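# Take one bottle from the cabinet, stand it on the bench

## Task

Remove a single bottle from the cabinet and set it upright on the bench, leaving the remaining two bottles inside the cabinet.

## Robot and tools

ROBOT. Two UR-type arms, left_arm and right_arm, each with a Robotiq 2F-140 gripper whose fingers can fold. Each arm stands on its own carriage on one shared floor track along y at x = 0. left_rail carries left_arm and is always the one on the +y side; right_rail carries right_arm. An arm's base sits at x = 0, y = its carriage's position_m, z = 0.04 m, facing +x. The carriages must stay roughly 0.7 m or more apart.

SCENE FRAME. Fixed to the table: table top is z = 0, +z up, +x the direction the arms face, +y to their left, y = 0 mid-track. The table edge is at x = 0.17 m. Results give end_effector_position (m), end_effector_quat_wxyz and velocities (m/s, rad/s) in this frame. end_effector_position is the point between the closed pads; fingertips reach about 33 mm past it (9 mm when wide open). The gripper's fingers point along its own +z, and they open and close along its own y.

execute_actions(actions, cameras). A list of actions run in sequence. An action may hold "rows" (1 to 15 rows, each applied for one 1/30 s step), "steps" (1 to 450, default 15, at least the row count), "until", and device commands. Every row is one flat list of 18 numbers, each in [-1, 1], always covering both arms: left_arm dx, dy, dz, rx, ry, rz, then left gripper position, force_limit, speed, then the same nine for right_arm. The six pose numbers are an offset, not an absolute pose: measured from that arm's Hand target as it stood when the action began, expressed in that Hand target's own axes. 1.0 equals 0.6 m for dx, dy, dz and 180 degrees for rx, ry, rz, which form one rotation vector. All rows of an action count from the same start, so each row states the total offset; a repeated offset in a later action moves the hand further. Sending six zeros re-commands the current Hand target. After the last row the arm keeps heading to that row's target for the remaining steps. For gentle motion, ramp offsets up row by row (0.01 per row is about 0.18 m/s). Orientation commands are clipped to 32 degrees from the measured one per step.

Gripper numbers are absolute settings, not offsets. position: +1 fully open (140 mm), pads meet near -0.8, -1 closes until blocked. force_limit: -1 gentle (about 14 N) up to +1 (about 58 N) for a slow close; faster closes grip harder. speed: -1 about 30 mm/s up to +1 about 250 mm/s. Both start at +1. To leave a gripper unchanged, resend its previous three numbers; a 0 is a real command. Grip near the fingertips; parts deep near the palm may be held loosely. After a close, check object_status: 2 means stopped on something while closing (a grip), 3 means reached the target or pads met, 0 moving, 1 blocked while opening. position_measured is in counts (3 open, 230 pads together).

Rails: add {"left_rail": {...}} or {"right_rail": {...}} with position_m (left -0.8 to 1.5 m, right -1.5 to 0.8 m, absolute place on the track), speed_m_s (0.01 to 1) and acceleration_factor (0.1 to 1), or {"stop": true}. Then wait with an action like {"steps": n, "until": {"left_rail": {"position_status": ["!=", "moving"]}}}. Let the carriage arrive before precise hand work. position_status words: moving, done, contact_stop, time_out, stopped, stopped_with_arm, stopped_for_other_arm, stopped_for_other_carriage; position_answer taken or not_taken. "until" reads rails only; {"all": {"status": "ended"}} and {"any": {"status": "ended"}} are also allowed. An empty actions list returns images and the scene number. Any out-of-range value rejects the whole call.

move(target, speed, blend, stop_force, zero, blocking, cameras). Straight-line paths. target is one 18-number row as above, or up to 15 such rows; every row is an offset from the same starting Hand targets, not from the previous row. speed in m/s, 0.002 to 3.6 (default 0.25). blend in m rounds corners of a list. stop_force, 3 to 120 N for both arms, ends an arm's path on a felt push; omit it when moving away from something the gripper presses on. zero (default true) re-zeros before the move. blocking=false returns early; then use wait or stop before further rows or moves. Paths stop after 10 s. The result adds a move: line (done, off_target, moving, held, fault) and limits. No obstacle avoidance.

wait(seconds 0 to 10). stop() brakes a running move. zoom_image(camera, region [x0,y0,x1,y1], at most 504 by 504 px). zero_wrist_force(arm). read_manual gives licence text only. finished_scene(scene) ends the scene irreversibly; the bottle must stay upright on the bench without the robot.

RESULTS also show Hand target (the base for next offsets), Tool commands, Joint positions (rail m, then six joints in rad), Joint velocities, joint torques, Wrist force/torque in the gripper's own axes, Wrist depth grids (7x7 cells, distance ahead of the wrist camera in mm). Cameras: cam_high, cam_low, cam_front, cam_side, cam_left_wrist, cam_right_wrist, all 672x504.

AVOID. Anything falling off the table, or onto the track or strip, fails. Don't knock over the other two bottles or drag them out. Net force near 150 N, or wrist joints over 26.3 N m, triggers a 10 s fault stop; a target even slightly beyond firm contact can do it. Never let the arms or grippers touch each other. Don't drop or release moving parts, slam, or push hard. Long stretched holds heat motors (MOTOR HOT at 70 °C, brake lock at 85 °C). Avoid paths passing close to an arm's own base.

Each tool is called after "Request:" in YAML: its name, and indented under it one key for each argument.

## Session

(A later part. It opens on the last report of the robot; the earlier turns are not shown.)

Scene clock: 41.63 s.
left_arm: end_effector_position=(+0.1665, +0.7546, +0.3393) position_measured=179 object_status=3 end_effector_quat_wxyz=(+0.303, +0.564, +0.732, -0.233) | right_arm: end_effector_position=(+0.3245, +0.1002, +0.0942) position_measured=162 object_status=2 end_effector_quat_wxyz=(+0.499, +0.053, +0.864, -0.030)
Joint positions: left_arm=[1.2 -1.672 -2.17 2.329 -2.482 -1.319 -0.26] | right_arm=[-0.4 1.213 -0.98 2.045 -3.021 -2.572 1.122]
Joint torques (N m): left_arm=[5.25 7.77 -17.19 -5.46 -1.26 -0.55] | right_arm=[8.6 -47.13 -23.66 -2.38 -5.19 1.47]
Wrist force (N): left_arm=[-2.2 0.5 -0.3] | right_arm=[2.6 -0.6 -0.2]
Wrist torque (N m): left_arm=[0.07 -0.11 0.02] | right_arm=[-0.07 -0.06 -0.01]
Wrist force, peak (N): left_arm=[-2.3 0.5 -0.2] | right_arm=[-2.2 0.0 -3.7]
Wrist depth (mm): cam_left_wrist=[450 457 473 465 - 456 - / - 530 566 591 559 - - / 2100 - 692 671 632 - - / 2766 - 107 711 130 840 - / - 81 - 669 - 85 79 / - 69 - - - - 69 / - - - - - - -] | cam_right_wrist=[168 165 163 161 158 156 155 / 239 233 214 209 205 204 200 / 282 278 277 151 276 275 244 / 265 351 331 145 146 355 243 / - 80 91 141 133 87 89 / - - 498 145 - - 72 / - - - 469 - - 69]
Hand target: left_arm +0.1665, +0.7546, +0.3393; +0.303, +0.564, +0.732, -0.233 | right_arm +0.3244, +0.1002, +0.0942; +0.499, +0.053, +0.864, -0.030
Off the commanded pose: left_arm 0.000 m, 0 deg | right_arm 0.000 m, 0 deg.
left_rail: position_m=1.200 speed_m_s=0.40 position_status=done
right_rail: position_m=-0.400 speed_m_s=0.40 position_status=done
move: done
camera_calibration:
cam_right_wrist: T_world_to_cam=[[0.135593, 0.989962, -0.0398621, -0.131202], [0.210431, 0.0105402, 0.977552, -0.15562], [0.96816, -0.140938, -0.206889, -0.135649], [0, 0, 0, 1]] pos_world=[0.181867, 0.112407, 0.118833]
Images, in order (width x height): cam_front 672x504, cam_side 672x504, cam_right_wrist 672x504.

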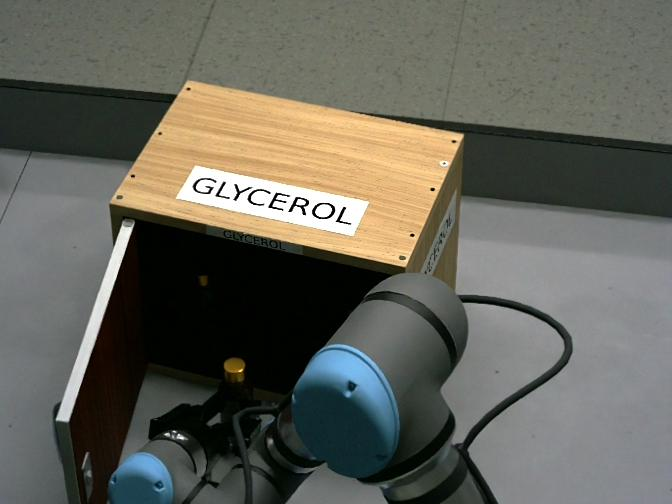

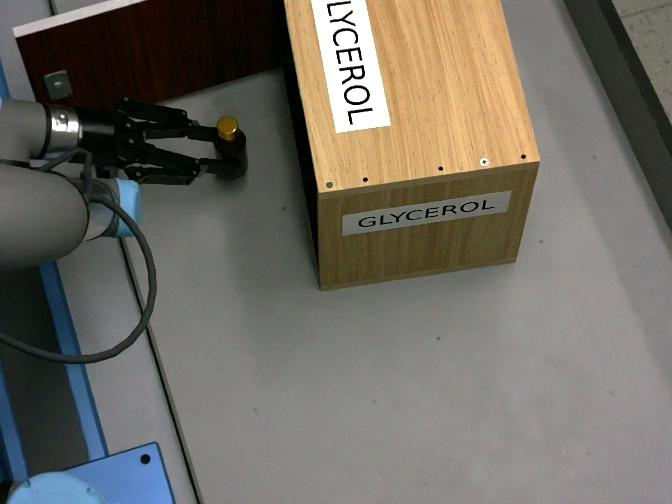

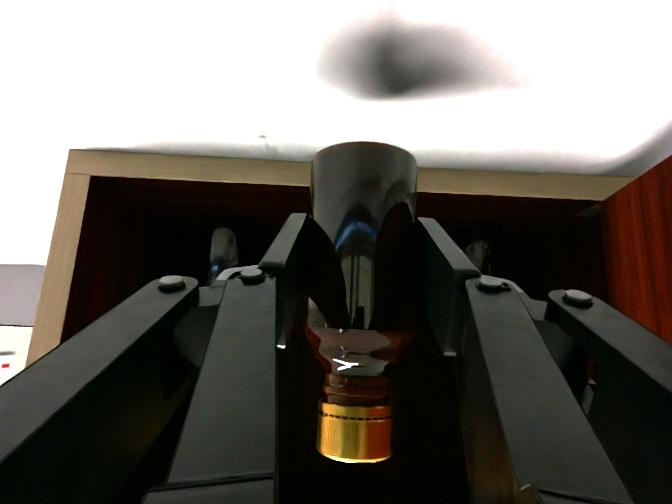

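Request:
execute_actions:
  actions:
    - {"right_rail":{"position_m":-0.78,"speed_m_s":0.25,"acceleration_factor":0.3}}
    - {"steps":200,"until":{"all":{"status":"ended"}}}

Request:
move:
  target: [0,0,0,0,0,0,-0.4,-0.3,-0.6,-0.0053,0,0.1258,0,0,0,-1,-0.5,-1]
  speed: 0.08
  stop_force: 12

Request:
move:
  target: [0,0,0,0,0,0,-0.4,-0.3,-0.6,0.0173,0,0.01,0,0,0,-1,-0.5,-1]
  speed: 0.008
  stop_force: 3
  cameras: ["cam_right_wrist","cam_side"]

Scene clock: 45.40 s.
left_arm: end_effector_position=(+0.1665, +0.7546, +0.3393) position_measured=179 object_status=3 end_effector_quat_wxyz=(+0.303, +0.564, +0.732, -0.233) | right_arm: end_effector_position=(+0.3244, -0.2798, +0.0942) position_measured=162 object_status=2 end_effector_quat_wxyz=(+0.499, +0.053, +0.864, -0.030)
Joint positions: left_arm=[1.2 -1.672 -2.17 2.329 -2.482 -1.319 -0.26] | right_arm=[-0.78 1.213 -0.98 2.045 -3.021 -2.572 1.123]
Joint torques (N m): left_arm=[5.37 7.61 -17.14 -5.47 -1.19 -0.45] | right_arm=[7.37 -43.25 -17.64 -2.5 -4.62 1.34]
Wrist force (N): left_arm=[-2.0 0.5 -0.1] | right_arm=[2.7 -0.4 -0.5]
Wrist torque (N m): left_arm=[0.08 -0.14 0.02] | right_arm=[-0.02 -0.08 -0.01]
Wrist force, peak (N): left_arm=[-2.3 0.6 -0.2] | right_arm=[2.9 -0.2 -0.3]
Wrist depth (mm): cam_left_wrist=[440 437 469 - 460 467 488 / 1705 530 564 547 566 600 598 / 1972 - 713 711 654 689 692 / 2835 - 100 707 130 828 - / - 81 - 663 - 85 79 / - 69 - 4362 - - 69 / - - - - - - -] | cam_right_wrist=[169 165 163 161 159 157 155 / 224 220 215 211 207 202 201 / 335 322 318 151 275 296 255 / - - 132 144 147 369 264 / - 80 85 140 133 87 89 / - - - 144 - - 72 / - - - - - - 69]
Hand target: left_arm +0.1665, +0.7546, +0.3393; +0.303, +0.564, +0.732, -0.233 | right_arm +0.3244, -0.2798, +0.0942; +0.499, +0.053, +0.864, -0.030
Tool commands: left_gripper/position=-0.4 left_gripper/force_limit=-0.3 left_gripper/speed=-0.6 right_gripper/position=-1.0 right_gripper/force_limit=-0.5 right_gripper/speed=-1.0
Off the commanded pose: left_arm 0.000 m, 0 deg | right_arm 0.000 m, 0 deg.
left_rail: position_m=1.200 speed_m_s=0.40 position_status=done
right_rail: position_m=-0.780 speed_m_s=0.25 position_status=done

Scene clock: 47.47 s.
left_arm: end_effector_position=(+0.1665, +0.7546, +0.3393) position_measured=179 object_status=3 end_effector_quat_wxyz=(+0.303, +0.564, +0.732, -0.233) | right_arm: end_effector_position=(+0.3909, -0.2880, +0.0592) position_measured=162 object_status=2 end_effector_quat_wxyz=(+0.499, +0.053, +0.864, -0.030)
Joint positions: left_arm=[1.2 -1.672 -2.17 2.329 -2.482 -1.319 -0.26] | right_arm=[-0.78 1.09 -0.852 2.01 -3.276 -2.516 0.927]
Joint torques (N m): left_arm=[5.62 7.83 -16.94 -5.48 -1.24 -0.28] | right_arm=[-8.18 -36.88 -21.23 -4.92 -1.19 -1.53]
Wrist force (N): left_arm=[-2.1 0.5 -0.2] | right_arm=[2.4 -0.4 -0.1]
Wrist torque (N m): left_arm=[0.09 -0.13 0.01] | right_arm=[-0.02 0.04 0.18]
Wrist force, peak (N): left_arm=[-2.3 0.6 0.0] | right_arm=[2.9 -0.3 -1.1]
Wrist depth (mm): cam_left_wrist=[491 457 472 506 - 472 473 / 591 - 571 511 - - 589 / 1939 - 677 734 761 793 771 / 2733 - 99 702 130 840 859 / - 81 - - - 85 79 / - 69 - 3979 - - 69 / - - - - - - -] | cam_right_wrist=[118 121 114 112 110 110 109 / 167 154 151 148 145 142 141 / 237 209 222 152 192 204 199 / 409 432 311 145 148 322 263 / - 80 91 141 133 87 89 / - - - 143 - - 72 / - - - 4967 - - 69]
Hand target: left_arm +0.1665, +0.7546, +0.3393; +0.303, +0.564, +0.732, -0.233 | right_arm +0.3909, -0.2880, +0.0592; +0.499, +0.053, +0.864, -0.030
Off the commanded pose: left_arm 0.000 m, 0 deg | right_arm 0.000 m, 0 deg.
left_rail: position_m=1.200 speed_m_s=0.40 position_status=done
right_rail: position_m=-0.780 speed_m_s=0.25 position_status=done
move: done

Scene clock: 49.53 s.
left_arm: end_effector_position=(+0.1665, +0.7546, +0.3393) position_measured=179 object_status=3 end_effector_quat_wxyz=(+0.303, +0.564, +0.732, -0.233) | right_arm: end_effector_position=(+0.3909, -0.2880, +0.0510) position_measured=162 object_status=2 end_effector_quat_wxyz=(+0.499, +0.053, +0.864, -0.030)
Joint positions: left_arm=[1.2 -1.672 -2.17 2.329 -2.482 -1.319 -0.26] | right_arm=[-0.78 1.09 -0.832 2.008 -3.293 -2.516 0.927]
Joint torques (N m): left_arm=[5.2 7.82 -17.57 -5.55 -1.15 -0.12] | right_arm=[-7.18 -50.47 -2.07 -2.58 -1.26 0.53]
Wrist force (N): left_arm=[-2.2 0.6 -0.2] | right_arm=[2.4 -0.2 0.0]
Wrist torque (N m): left_arm=[0.09 -0.12 0.02] | right_arm=[0.03 0.04 0.18]
Wrist force, peak (N): left_arm=[-2.3 0.4 -0.4] | right_arm=[-3.8 -0.7 -3.7]
Wrist depth (mm): cam_left_wrist=[452 444 472 480 466 - 474 / 582 - 568 - - - 573 / 1939 - 698 - - 759 771 / 3024 - 100 677 130 872 - / - 81 - - - 85 79 / - 69 - - - - 69 / - - - - - - -] | cam_right_wrist=[- 104 107 102 104 98 98 / 142 139 135 133 130 128 127 / 213 206 201 152 159 181 180 / - 337 281 145 147 321 251 / - 80 85 141 133 87 89 / - - - 143 - - 72 / - - - 140 - - 69]
Hand target: left_arm +0.1665, +0.7546, +0.3393; +0.303, +0.564, +0.732, -0.233 | right_arm +0.3909, -0.2880, +0.0510; +0.499, +0.053, +0.864, -0.030 (not the last commanded pose)
Off the commanded pose: left_arm 0.000 m, 0 deg | right_arm 0.004 m, 0 deg.
left_rail: position_m=1.200 speed_m_s=0.40 position_status=done
right_rail: position_m=-0.780 speed_m_s=0.25 position_status=done
move: contact (right_arm)
camera_calibration:
cam_right_wrist: T_world_to_cam=[[0.135689, 0.989948, -0.0398824, 0.242251], [0.210432, 0.0105398, 0.977552, -0.123272], [0.968146, -0.141036, -0.206886, -0.263594], [0, 0, 0, 1]] pos_world=[0.248267, -0.275693, 0.0756325]
Images, in order (width x height): cam_side 672x504, cam_right_wrist 672x504.

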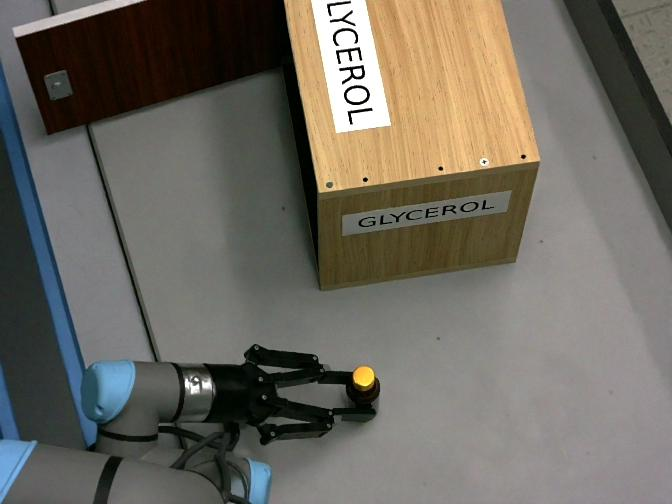

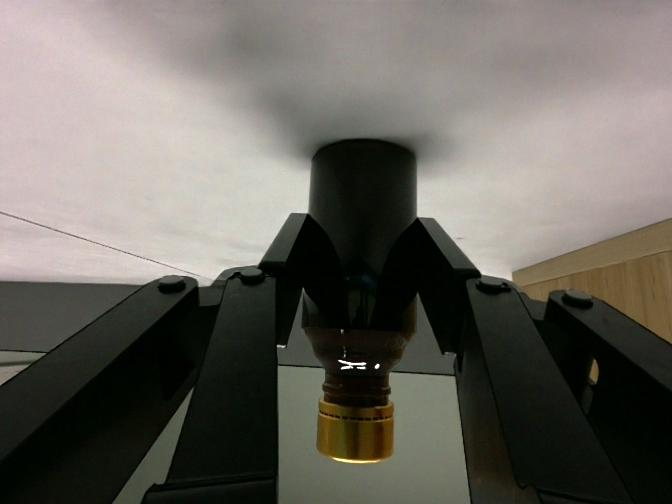

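Request:
move:
  target: [0,0,0,0,0,0,-0.4,-0.3,-0.6,0.00075,0,0.00043,0,0,0,-1,-0.5,-1]
  speed: 0.005

Scene clock: 50.30 s.
left_arm: end_effector_position=(+0.1665, +0.7546, +0.3393) position_measured=179 object_status=3 end_effector_quat_wxyz=(+0.303, +0.564, +0.732, -0.233) | right_arm: end_effector_position=(+0.3909, -0.2880, +0.0505) position_measured=162 object_status=2 end_effector_quat_wxyz=(+0.499, +0.053, +0.864, -0.030)
Joint positions: left_arm=[1.2 -1.672 -2.17 2.329 -2.482 -1.319 -0.26] | right_arm=[-0.78 1.09 -0.831 2.007 -3.294 -2.516 0.927]
Joint torques (N m): left_arm=[5.92 7.52 -17.09 -5.4 -1.25 -0.12] | right_arm=[-5.91 -29.32 -17.34 -2.6 -1.29 0.64]
Wrist force (N): left_arm=[-2.0 0.5 -0.1] | right_arm=[-9.9 0.5 -9.0]
Wrist torque (N m): left_arm=[0.08 -0.15 0.02] | right_arm=[-0.05 0.40 0.26]
Wrist force, peak (N): left_arm=[-2.2 0.6 -0.3] | right_arm=[-9.9 0.5 -9.0]
Wrist depth (mm): cam_left_wrist=[473 446 470 - 452 453 476 / 571 531 570 - 561 - - / 1890 673 707 - 713 756 - / 2800 - 100 727 130 843 - / - 81 - 644 - 85 79 / - 69 - 3979 - - 69 / - - - - - - -] | cam_right_wrist=[- 104 107 102 104 98 97 / 142 139 135 133 130 128 126 / 211 205 201 153 172 185 180 / 429 484 285 145 147 321 250 / - 80 91 140 133 82 89 / - - - 143 - - 72 / - - - - - - 69]
Hand target: left_arm +0.1665, +0.7546, +0.3393; +0.303, +0.564, +0.732, -0.233 | right_arm +0.3909, -0.2880, +0.0505; +0.499, +0.053, +0.864, -0.030
Off the commanded pose: left_arm 0.000 m, 0 deg | right_arm 0.000 m, 0 deg.
left_rail: position_m=1.200 speed_m_s=0.40 position_status=done
right_rail: position_m=-0.780 speed_m_s=0.25 position_status=done
move: done

Request:
move:
  target: [0,0,0,0,0,0,-0.4,-0.3,-0.6,-0.0003,0,-0.0002,0,0,0,-1,-0.5,-1]
  speed: 0.005

Request:
move:
  target: [0,0,0,0,0,0,-0.4,-0.3,-0.6,0,0,0,0,0,0,0.1,-1,-1]

Request:
move:
  target: [0,0,0,0,0,0,-0.4,-0.3,-0.6,0,0,-0.2,0,0,0,0.1,-1,-1]
  speed: 0.07
  cameras: ["cam_right_wrist","cam_side","cam_front"]

Scene clock: 51.20 s.
left_arm: end_effector_position=(+0.1665, +0.7546, +0.3393) position_measured=179 object_status=3 end_effector_quat_wxyz=(+0.303, +0.564, +0.732, -0.233) | right_arm: end_effector_position=(+0.3909, -0.2880, +0.0507) position_measured=162 object_status=2 end_effector_quat_wxyz=(+0.499, +0.053, +0.864, -0.030)
Joint positions: left_arm=[1.2 -1.672 -2.17 2.329 -2.482 -1.319 -0.26] | right_arm=[-0.78 1.09 -0.831 2.007 -3.293 -2.516 0.927]
Joint torques (N m): left_arm=[5.34 7.68 -17.3 -5.5 -1.24 0.09] | right_arm=[0.3 -45.88 -9.23 -1.02 -1.56 0.81]
Wrist force (N): left_arm=[-1.9 0.6 -0.1] | right_arm=[-6.0 -0.3 -2.7]
Wrist torque (N m): left_arm=[0.10 -0.16 0.02] | right_arm=[0.00 0.27 0.28]
Wrist force, peak (N): left_arm=[-2.2 0.5 -0.4] | right_arm=[-10.1 -0.4 -9.2]
Wrist depth (mm): cam_left_wrist=[458 455 468 457 - - 476 / 563 540 579 563 594 556 573 / 1922 689 704 648 729 - 771 / 3065 - 100 - 130 853 859 / - 81 - 669 - 85 79 / - 69 - - - - 69 / - - - - - - -] | cam_right_wrist=[- 103 107 101 104 98 97 / 142 139 135 133 130 128 126 / 213 204 201 160 172 184 179 / 358 399 286 145 147 320 251 / - 80 91 141 133 82 89 / - - - 143 - - 72 / - - - - - - 69]
Hand target: left_arm +0.1665, +0.7546, +0.3393; +0.303, +0.564, +0.732, -0.233 | right_arm +0.3909, -0.2880, +0.0507; +0.499, +0.053, +0.864, -0.030
Off the commanded pose: left_arm 0.000 m, 0 deg | right_arm 0.000 m, 0 deg.
left_rail: position_m=1.200 speed_m_s=0.40 position_status=done
right_rail: position_m=-0.780 speed_m_s=0.25 position_status=done
move: done

Scene clock: 52.43 s.
left_arm: end_effector_position=(+0.1665, +0.7546, +0.3393) position_measured=179 object_status=3 end_effector_quat_wxyz=(+0.303, +0.564, +0.732, -0.233) | right_arm: end_effector_position=(+0.3909, -0.2880, +0.0507) position_measured=117 object_status=0 end_effector_quat_wxyz=(+0.499, +0.053, +0.864, -0.030)
Joint positions: left_arm=[1.2 -1.672 -2.17 2.329 -2.482 -1.319 -0.26] | right_arm=[-0.78 1.09 -0.831 2.007 -3.293 -2.516 0.927]
Joint torques (N m): left_arm=[4.97 7.24 -16.77 -5.49 -1.18 0.14] | right_arm=[7.33 -48.61 -1.4 -4.43 -3.22 0.76]
Wrist force (N): left_arm=[-1.8 0.6 -0.3] | right_arm=[-0.5 -0.4 -1.5]
Wrist torque (N m): left_arm=[0.10 -0.19 0.02] | right_arm=[-0.01 0.09 0.18]
Wrist force, peak (N): left_arm=[-2.3 0.6 0.1] | right_arm=[-6.0 -0.6 -2.4]
Wrist depth (mm): cam_left_wrist=[- 437 469 461 - 455 479 / 566 532 574 - 567 - 579 / 1939 707 696 707 722 - 779 / 2493 - 107 716 130 825 - / - 81 - - - 85 79 / - 69 - 1040 - - 69 / - - - - - - -] | cam_right_wrist=[- 103 107 101 104 98 97 / 141 139 135 133 130 128 126 / 211 204 200 153 172 184 180 / 359 330 133 145 150 278 250 / - 90 - 141 145 96 88 / - - - 144 - - 68 / - - - - - - -]
Hand target: left_arm +0.1665, +0.7546, +0.3393; +0.303, +0.564, +0.732, -0.233 | right_arm +0.3909, -0.2880, +0.0507; +0.499, +0.053, +0.864, -0.030
Off the commanded pose: left_arm 0.000 m, 0 deg | right_arm 0.000 m, 0 deg.
left_rail: position_m=1.200 speed_m_s=0.40 position_status=done
right_rail: position_m=-0.780 speed_m_s=0.25 position_status=done
move: done

Scene clock: 54.77 s.
left_arm: end_effector_position=(+0.1665, +0.7546, +0.3393) position_measured=179 object_status=3 end_effector_quat_wxyz=(+0.303, +0.564, +0.732, -0.233) | right_arm: end_effector_position=(+0.2878, -0.2753, +0.1107) position_measured=117 object_status=3 end_effector_quat_wxyz=(+0.499, +0.053, +0.864, -0.030)
Joint positions: left_arm=[1.2 -1.672 -2.17 2.329 -2.482 -1.319 -0.26] | right_arm=[-0.78 1.283 -1.042 2.045 -2.853 -2.595 1.247]
Joint torques (N m): left_arm=[5.46 7.54 -16.71 -5.44 -1.23 0.36] | right_arm=[8.2 -43.68 -23.22 -2.01 -4.47 1.33]
Wrist force (N): left_arm=[-2.0 0.6 -0.2] | right_arm=[-0.3 -0.2 -1.8]
Wrist torque (N m): left_arm=[0.11 -0.15 0.02] | right_arm=[0.06 0.00 -0.01]
Wrist force, peak (N): left_arm=[-2.3 0.6 -0.2] | right_arm=[-0.5 -0.3 -2.3]
Wrist depth (mm): cam_left_wrist=[446 435 467 441 446 - - / 594 537 571 - - - - / 1955 681 681 - - - - / 2984 - 100 - 130 856 - / - 81 - - - 85 79 / - 69 - 1017 - - 69 / - - - - - - -] | cam_right_wrist=[194 189 186 183 189 178 177 / 256 251 244 242 234 261 228 / 383 370 391 264 334 331 270 / - 610 - 257 157 347 265 / - 90 - - - 97 89 / - - 4124 - - - 68 / - - - - - - -]
Hand target: left_arm +0.1665, +0.7546, +0.3393; +0.303, +0.564, +0.732, -0.233 | right_arm +0.2877, -0.2753, +0.1107; +0.499, +0.053, +0.864, -0.030
Off the commanded pose: left_arm 0.000 m, 0 deg | right_arm 0.000 m, 0 deg.
left_rail: position_m=1.200 speed_m_s=0.40 position_status=done
right_rail: position_m=-0.780 speed_m_s=0.25 position_status=done
move: done
camera_calibration:
cam_right_wrist: T_world_to_cam=[[0.135593, 0.989962, -0.0398621, 0.246064], [0.210431, 0.0105402, 0.977552, -0.16007], [0.96816, -0.140938, -0.206889, -0.149612], [0, 0, 0, 1]] pos_world=[0.145167, -0.262993, 0.135333]
Images, in order (width x height): cam_front 672x504, cam_side 672x504, cam_right_wrist 672x504.

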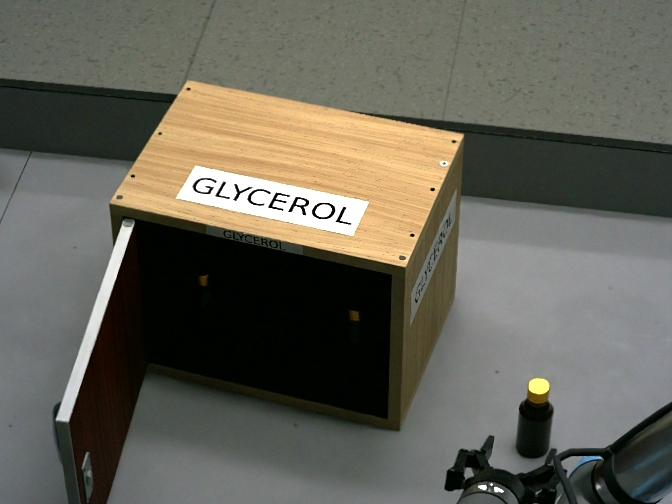

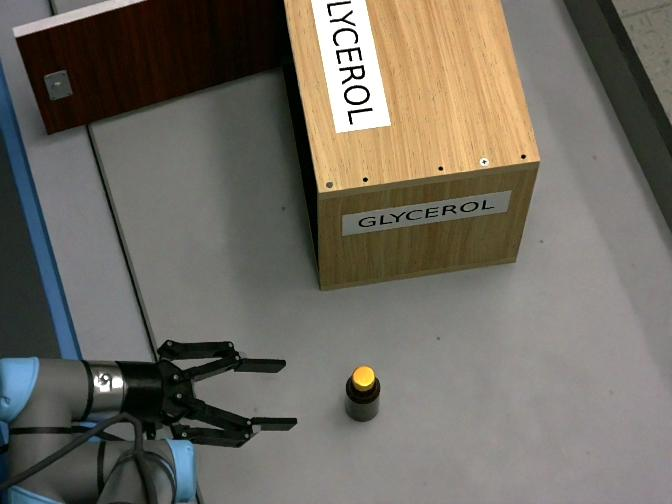

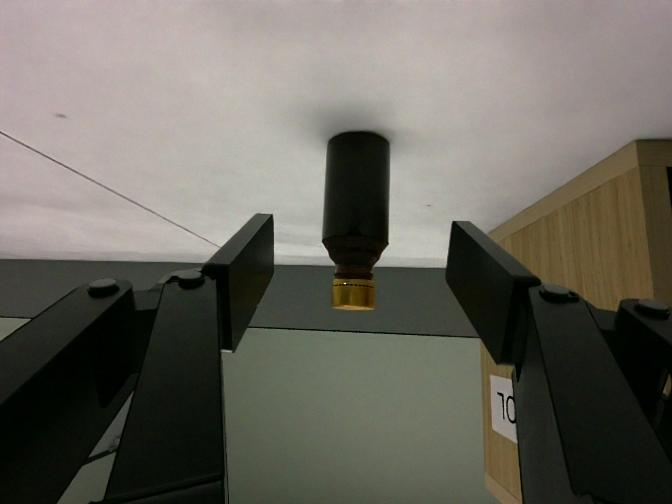

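Request:
execute_actions:
  actions:
    - {"left_rail":{"position_m":0.85}}
    - {"steps":150,"until":{"all":{"status":"ended"}}}

Request:
move:
  target:
    - [0.0614,0.1405,0.1255,0.0389,0,0.0389,-1,-1,-0.6,0,0,0,0,0,0,0.1,-1,-1]
    - [0.1122,0.1147,0.308,0.0389,0,0.0389,-1,-1,-0.6,0,0,0,0,0,0,0.1,-1,-1]
  blend: [0.02,0]
  speed: 0.15
  cameras: ["cam_left_wrist","cam_side"]

Scene clock: 58.20 s.
left_arm: end_effector_position=(+0.1665, +0.4046, +0.3393) position_measured=179 object_status=3 end_effector_quat_wxyz=(+0.303, +0.564, +0.732, -0.233) | right_arm: end_effector_position=(+0.2877, -0.2753, +0.1107) position_measured=117 object_status=3 end_effector_quat_wxyz=(+0.499, +0.053, +0.864, -0.030)
Joint positions: left_arm=[0.85 -1.672 -2.17 2.329 -2.482 -1.319 -0.26] | right_arm=[-0.78 1.283 -1.042 2.045 -2.853 -2.595 1.247]
Joint torques (N m): left_arm=[2.52 7.65 -17.8 -4.11 -0.89 0.5] | right_arm=[7.83 -43.99 -24 -1.87 -4.52 1.38]
Wrist force (N): left_arm=[-1.8 0.5 -0.1] | right_arm=[-0.4 -0.3 -1.8]
Wrist torque (N m): left_arm=[0.08 -0.19 0.02] | right_arm=[0.04 0.02 -0.01]
Wrist force, peak (N): left_arm=[-2.8 0.4 0.2] | right_arm=[-0.7 -0.2 -2.0]
Wrist depth (mm): cam_left_wrist=[446 445 380 - - 467 474 / 643 - - - 416 462 484 / 1859 - - 322 379 386 422 / 2549 - 107 - 131 364 382 / - 81 - - - 85 79 / - 69 - - - - 69 / - - - 3979 - - -] | cam_right_wrist=[193 190 187 183 181 178 176 / 257 252 244 242 236 232 228 / 388 377 336 264 338 334 271 / - 540 117 256 152 347 266 / - 91 - - - 96 88 / - - - 3834 4553 - 68 / - - 4650 4124 - - -]
Hand target: left_arm +0.1665, +0.4046, +0.3393; +0.303, +0.564, +0.732, -0.233 | right_arm +0.2877, -0.2753, +0.1107; +0.499, +0.053, +0.864, -0.030
Tool commands: left_gripper/position=-0.4 left_gripper/force_limit=-0.3 left_gripper/speed=-0.6 right_gripper/position=+0.1 right_gripper/force_limit=-1.0 right_gripper/speed=-1.0
Off the commanded pose: left_arm 0.000 m, 0 deg | right_arm 0.000 m, 0 deg.
left_rail: position_m=0.850 speed_m_s=0.40 position_status=done
right_rail: position_m=-0.780 speed_m_s=0.25 position_status=done

Scene clock: 60.43 s.
left_arm: end_effector_position=(+0.2543, +0.3419, +0.1611) position_measured=232 object_status=3 end_effector_quat_wxyz=(+0.282, +0.625, +0.681, -0.259) | right_arm: end_effector_position=(+0.2877, -0.2753, +0.1107) position_measured=117 object_status=3 end_effector_quat_wxyz=(+0.499, +0.053, +0.864, -0.030)
Joint positions: left_arm=[0.85 -1.253 -1.473 2.401 -3.27 -1.734 0.166] | right_arm=[-0.78 1.283 -1.042 2.045 -2.853 -2.595 1.247]
Joint torques (N m): left_arm=[-7.06 -8.98 -32.5 -5.93 1.25 -1.74] | right_arm=[9.09 -44.27 -24.04 -1.76 -4.5 1.24]
Wrist force (N): left_arm=[-2.2 0.5 -0.3] | right_arm=[-0.5 -0.1 -1.7]
Wrist torque (N m): left_arm=[0.08 -0.10 0.02] | right_arm=[0.08 0.03 0.00]
Wrist force, peak (N): left_arm=[-2.7 -0.5 -0.9] | right_arm=[-0.4 -0.4 -2.1]
Wrist depth (mm): cam_left_wrist=[262 262 - - - - 272 / 289 294 267 284 - - 292 / 355 240 234 254 261 267 271 / 219 220 185 110 242 - - / 205 - - 80 79 74 235 / - - - - - 72 59 / - - - - - - -] | cam_right_wrist=[193 190 187 183 180 178 176 / 258 251 242 241 253 231 228 / 386 377 393 265 374 331 270 / 614 544 133 257 459 347 265 / - 91 - 775 - 96 88 / - - - - - - 68 / - - - - - - -]
Hand target: left_arm +0.2543, +0.3419, +0.1611; +0.282, +0.625, +0.681, -0.259 | right_arm +0.2877, -0.2753, +0.1107; +0.499, +0.053, +0.864, -0.030
Off the commanded pose: left_arm 0.000 m, 0 deg | right_arm 0.000 m, 0 deg.
left_rail: position_m=0.850 speed_m_s=0.40 position_status=done
right_rail: position_m=-0.780 speed_m_s=0.25 position_status=done
move: done
camera_calibration:
cam_left_wrist: T_world_to_cam=[[0.994849, 0.0998981, 0.0171849, -0.279755], [0.0262727, -0.417861, 0.908131, -0.00544029], [0.0979014, -0.903002, -0.418333, 0.494071], [0, 0, 0, 1]] pos_world=[0.230087, 0.471821, 0.216434]
Images, in order (width x height): cam_side 672x504, cam_left_wrist 672x504.

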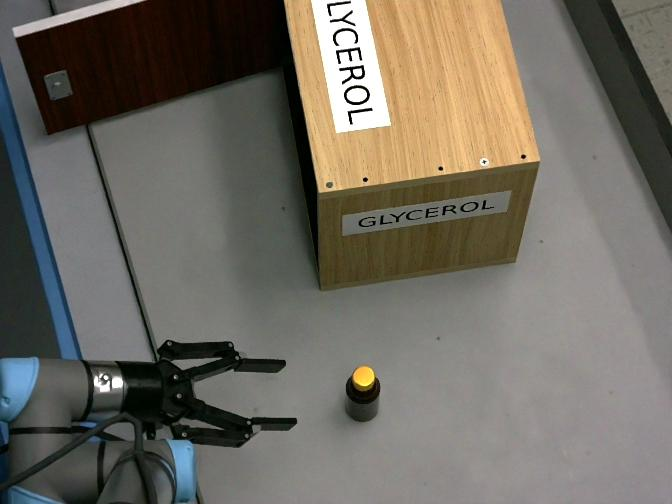

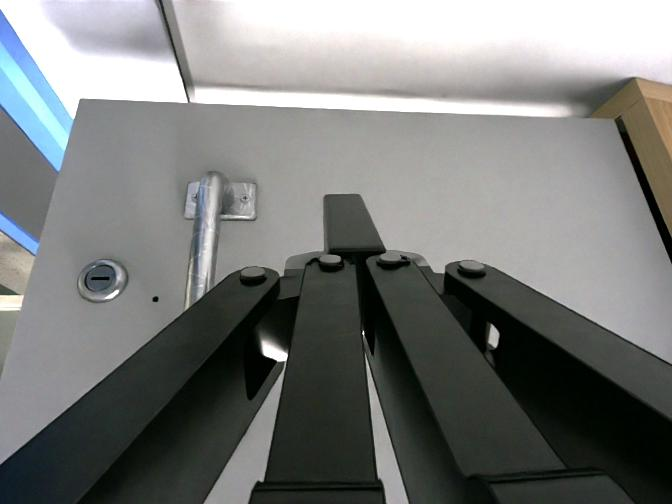

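Request:
move:
  target:
    - [-0.0548,-0.0113,0.0548,0,0,0,-1,-1,-0.6,0,0,0,0,0,0,0.1,-1,-1]
    - [-0.1202,-0.0268,0.1202,-0.0432,0,-0.0432,-1,-1,-0.6,0,0,0,0,0,0,0.1,-1,-1]
    - [-0.2023,-0.0097,0.2023,-0.0982,0,-0.0982,-1,-1,-0.6,0,0,0,0,0,0,0.1,-1,-1]
    - [-0.2686,0.039,0.2686,-0.1477,0,-0.1477,-1,-1,-0.6,0,0,0,0,0,0,0.1,-1,-1]
    - [-0.3161,0.105,0.3161,-0.1917,0,-0.1917,-1,-1,-0.6,0,0,0,0,0,0,0.1,-1,-1]
    - [-0.3386,0.1545,0.3386,-0.2192,0,-0.2192,-1,-1,-0.6,0,0,0,0,0,0,0.1,-1,-1]
  blend: [0.01,0.01,0.01,0.01,0.01,0]
  speed: 0.08
  stop_force: 25
  cameras: ["cam_left_wrist","cam_side","cam_front"]

Scene clock: 68.67 s.
left_arm: end_effector_position=(+0.3713, +0.0636, +0.1610) position_measured=232 object_status=3 end_effector_quat_wxyz=(+0.370, +0.234, +0.894, -0.097) | right_arm: end_effector_position=(+0.2877, -0.2753, +0.1107) position_measured=117 object_status=3 end_effector_quat_wxyz=(+0.499, +0.053, +0.864, -0.030)
Joint positions: left_arm=[0.85 -1.503 -0.897 1.436 -2.61 -0.937 -0.825] | right_arm=[-0.78 1.283 -1.042 2.045 -2.853 -2.595 1.247]
Joint torques (N m): left_arm=[8.4 -37.88 -38.98 -1.75 3.19 -1.68] | right_arm=[8.75 -43.8 -23.9 -1.87 -4.42 0.98]
Wrist force (N): left_arm=[-0.2 0.7 -2.2] | right_arm=[-0.3 -0.1 -1.9]
Wrist torque (N m): left_arm=[0.02 -0.15 0.00] | right_arm=[0.09 -0.01 0.00]
Wrist force, peak (N): left_arm=[1.0 0.9 -4.6] | right_arm=[-0.6 -0.2 -2.1]
Wrist depth (mm): cam_left_wrist=[248 - - 223 219 208 197 / 298 236 223 212 200 192 180 / - 214 194 195 184 177 171 / - 197 148 115 172 165 158 / 189 - - 80 80 74 148 / - - - - - 72 59 / - - - - - - -] | cam_right_wrist=[194 190 195 183 180 179 177 / 257 253 245 241 237 232 227 / 387 367 362 264 317 331 271 / - - 133 258 476 348 266 / - 91 770 - - 96 89 / - - - - - - 68 / - - - - - - -]
Hand target: left_arm +0.3713, +0.0636, +0.1610; +0.370, +0.234, +0.894, -0.097 | right_arm +0.2877, -0.2753, +0.1107; +0.499, +0.053, +0.864, -0.030
Off the commanded pose: left_arm 0.000 m, 0 deg | right_arm 0.000 m, 0 deg.
left_rail: position_m=0.850 speed_m_s=0.40 position_status=done
right_rail: position_m=-0.780 speed_m_s=0.25 position_status=done
move: done
camera_calibration:
cam_left_wrist: T_world_to_cam=[[0.47663, 0.878937, 0.0171359, -0.225374], [0.360295, -0.213087, 0.908175, -0.261795], [0.80188, -0.426689, -0.418241, -0.0604503], [0, 0, 0, 1]] pos_world=[0.250217, 0.116511, 0.216334]
Images, in order (width x height): cam_front 672x504, cam_side 672x504, cam_left_wrist 672x504.

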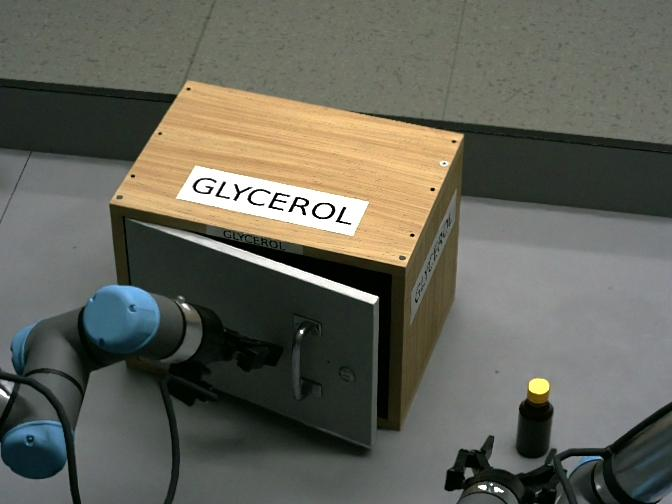

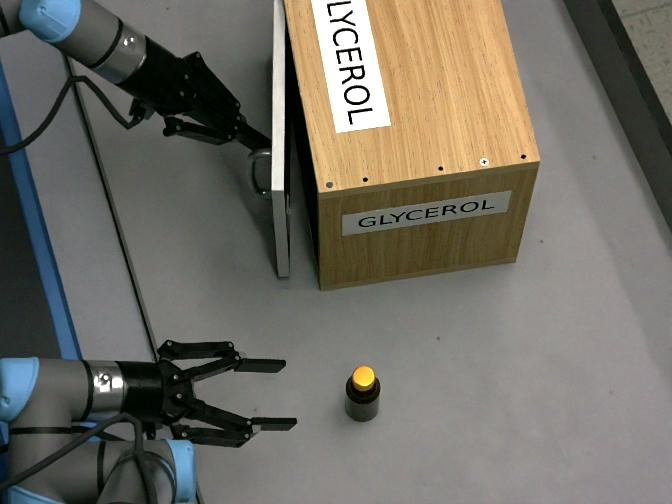

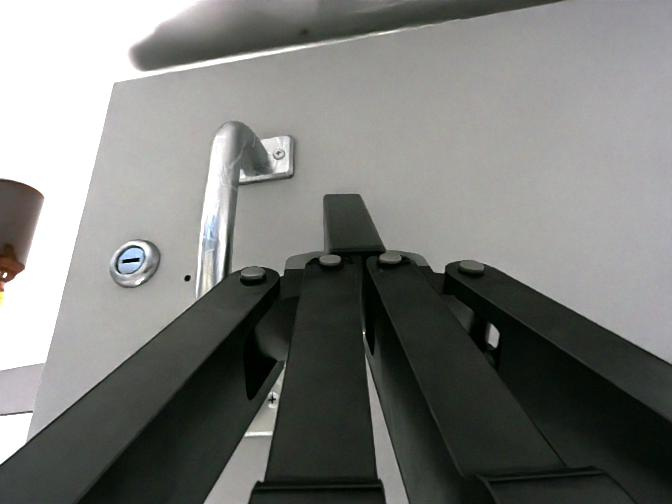

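Request:
move:
  target:
    - [-0.0438,0.025,0.0438,0,0,0,-1,-1,-0.6,0,0,0,0,0,0,0.1,-1,-1]
    - [-0.0657,0.0375,0.0657,0,0,0,-1,-1,-0.6,0,0,0,0,0,0,0.1,-1,-1]
  speed: [0.025,0.01]
  stop_force: 12
  cameras: ["cam_left_wrist","cam_side","cam_front"]

Scene clock: 72.07 s.
left_arm: end_effector_position=(+0.4063, +0.0591, +0.1610) position_measured=232 object_status=3 end_effector_quat_wxyz=(+0.370, +0.234, +0.894, -0.097) | right_arm: end_effector_position=(+0.2877, -0.2753, +0.1107) position_measured=117 object_status=3 end_effector_quat_wxyz=(+0.499, +0.053, +0.864, -0.030)
Joint positions: left_arm=[0.85 -1.454 -0.861 1.379 -2.62 -0.962 -0.772] | right_arm=[-0.78 1.283 -1.042 2.045 -2.853 -2.595 1.247]
Joint torques (N m): left_arm=[-7.32 -60.05 -12.51 -1.46 2.79 -1.78] | right_arm=[8.32 -44.08 -23.68 -1.78 -4.44 1.19]
Wrist force (N): left_arm=[-2.2 0.7 -0.6] | right_arm=[-0.4 -0.2 -1.9]
Wrist torque (N m): left_arm=[0.09 -0.09 -0.01] | right_arm=[0.06 0.01 0.00]
Wrist force, peak (N): left_arm=[10.8 -3.7 -17.2] | right_arm=[-0.3 -0.2 -2.2]
Wrist depth (mm): cam_left_wrist=[- 247 241 233 215 188 176 / 296 266 239 213 197 176 158 / - 244 202 201 179 166 154 / - 223 197 108 166 153 144 / 220 - - 80 79 74 136 / - - - - - 73 59 / - - - - - - -] | cam_right_wrist=[194 190 187 183 180 178 176 / 257 251 246 240 237 232 229 / 425 341 361 265 341 330 269 / 647 - 130 257 470 350 266 / - 91 - - - 97 88 / - - - - - - 68 / - - - 3768 - - -]
Hand target: left_arm +0.4063, +0.0591, +0.1610; +0.370, +0.234, +0.894, -0.097 (not the last commanded pose) | right_arm +0.2877, -0.2753, +0.1107; +0.499, +0.053, +0.864, -0.030
Off the commanded pose: left_arm 0.025 m, 0 deg | right_arm 0.000 m, 0 deg.
left_rail: position_m=0.850 speed_m_s=0.40 position_status=done
right_rail: position_m=-0.780 speed_m_s=0.25 position_status=done
move: contact (left_arm); path passed 0 of 2 targets
camera_calibration:
cam_left_wrist: T_world_to_cam=[[0.476663, 0.878918, 0.0172137, -0.23826], [0.360329, -0.213203, 0.908134, -0.275366], [0.801845, -0.426671, -0.418325, -0.0904472], [0, 0, 0, 1]] pos_world=[0.285317, 0.112111, 0.216334]
Images, in order (width x height): cam_front 672x504, cam_side 672x504, cam_left_wrist 672x504.

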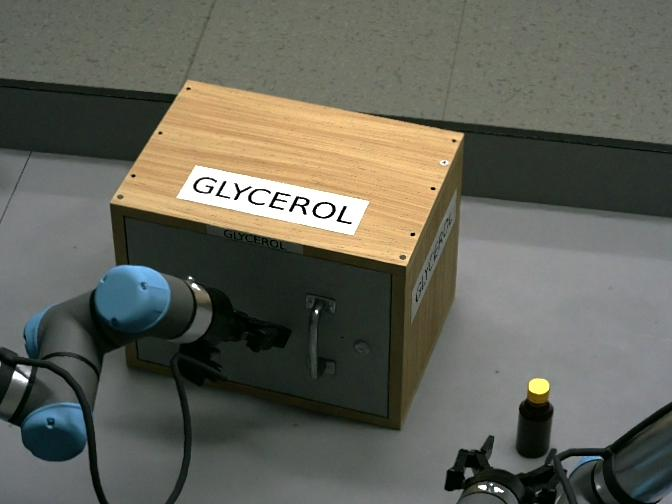

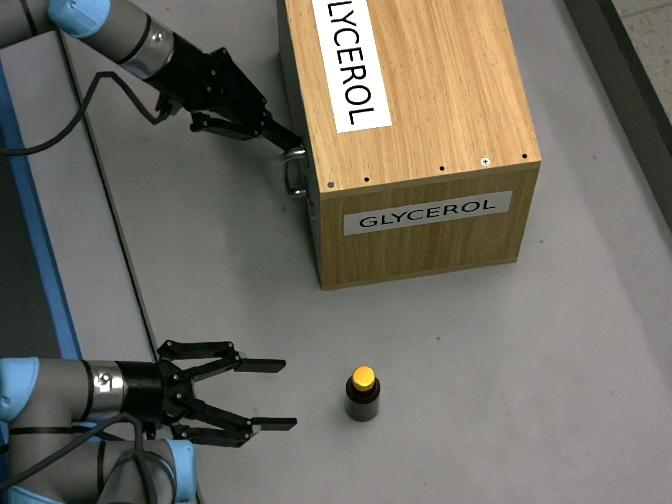

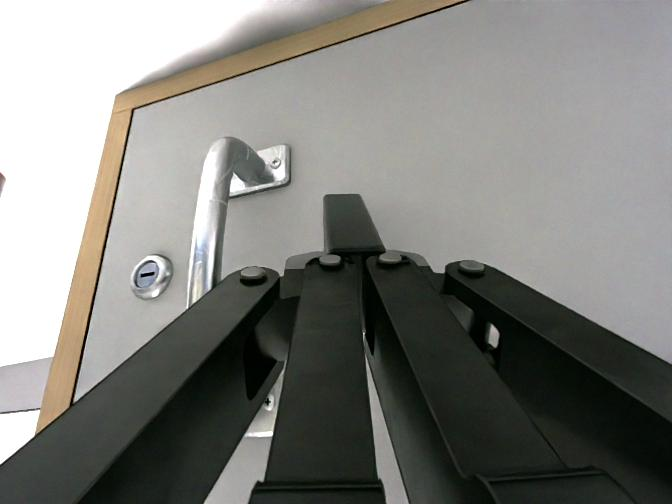

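Door flush. Retreat.

Request:
move:
  target: [0.0127,-0.0297,-0.1305,0,0,0,-1,-1,-0.6,0,0,0,0,0,0,0.1,-1,-1]
  speed: 0.08
  cameras: ["cam_front","cam_side"]

Scene clock: 73.67 s.
left_arm: end_effector_position=(+0.3447, +0.0733, +0.2109) position_measured=232 object_status=3 end_effector_quat_wxyz=(+0.370, +0.234, +0.894, -0.097) | right_arm: end_effector_position=(+0.2877, -0.2753, +0.1107) position_measured=117 object_status=3 end_effector_quat_wxyz=(+0.499, +0.053, +0.864, -0.030)
Joint positions: left_arm=[0.85 -1.542 -0.992 1.448 -2.502 -0.919 -0.867] | right_arm=[-0.78 1.283 -1.042 2.045 -2.853 -2.595 1.247]
Joint torques (N m): left_arm=[-7.1 -55.69 -13.64 -1.44 2.85 -1.58] | right_arm=[7.95 -44.52 -23.89 -1.95 -4.41 0.93]
Wrist force (N): left_arm=[-2.1 0.7 -0.7] | right_arm=[-0.3 -0.2 -1.9]
Wrist torque (N m): left_arm=[0.11 -0.11 0.01] | right_arm=[0.05 0.00 0.00]
Wrist force, peak (N): left_arm=[-2.6 0.6 0.2] | right_arm=[-0.6 -0.4 -2.1]
Wrist depth (mm): cam_left_wrist=[- 323 292 319 290 268 243 / - 355 330 299 274 248 229 / - 338 302 280 - 229 216 / - 298 282 108 230 216 204 / - - - 80 79 74 189 / - - - - - 73 59 / - - - - - - -] | cam_right_wrist=[193 190 187 183 180 178 176 / 257 252 245 242 237 232 229 / 354 372 362 265 311 334 270 / 670 600 117 259 464 346 265 / - 91 - - - 96 89 / - - - - - - 68 / - - - - - - -]
Hand target: left_arm +0.3446, +0.0733, +0.2110; +0.370, +0.234, +0.894, -0.097 | right_arm +0.2877, -0.2753, +0.1107; +0.499, +0.053, +0.864, -0.030
Off the commanded pose: left_arm 0.000 m, 0 deg | right_arm 0.000 m, 0 deg.
left_rail: position_m=0.850 speed_m_s=0.40 position_status=done
right_rail: position_m=-0.780 speed_m_s=0.25 position_status=done
move: done
Images, in order (width x height): cam_front 672x504, cam_side 672x504.

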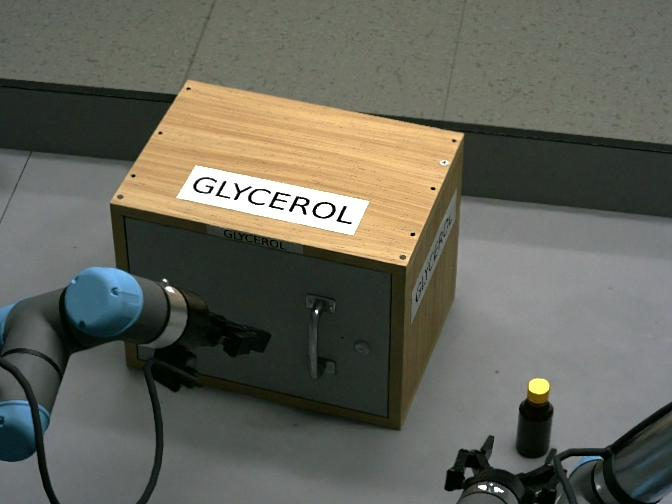

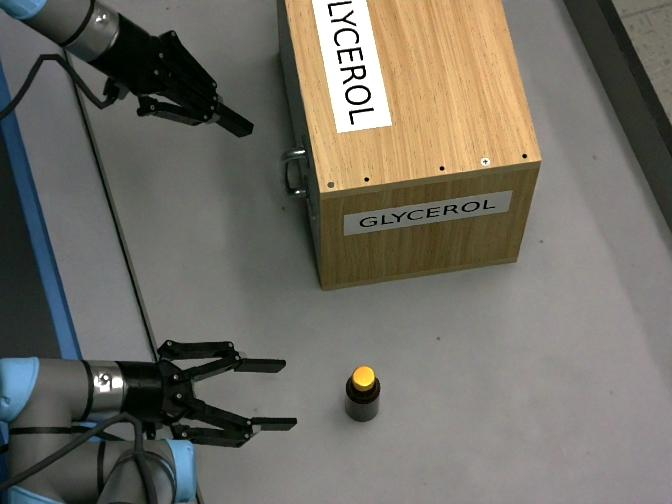

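Request:
finished_scene:
  scene: 2

The scene is finished: the task was done.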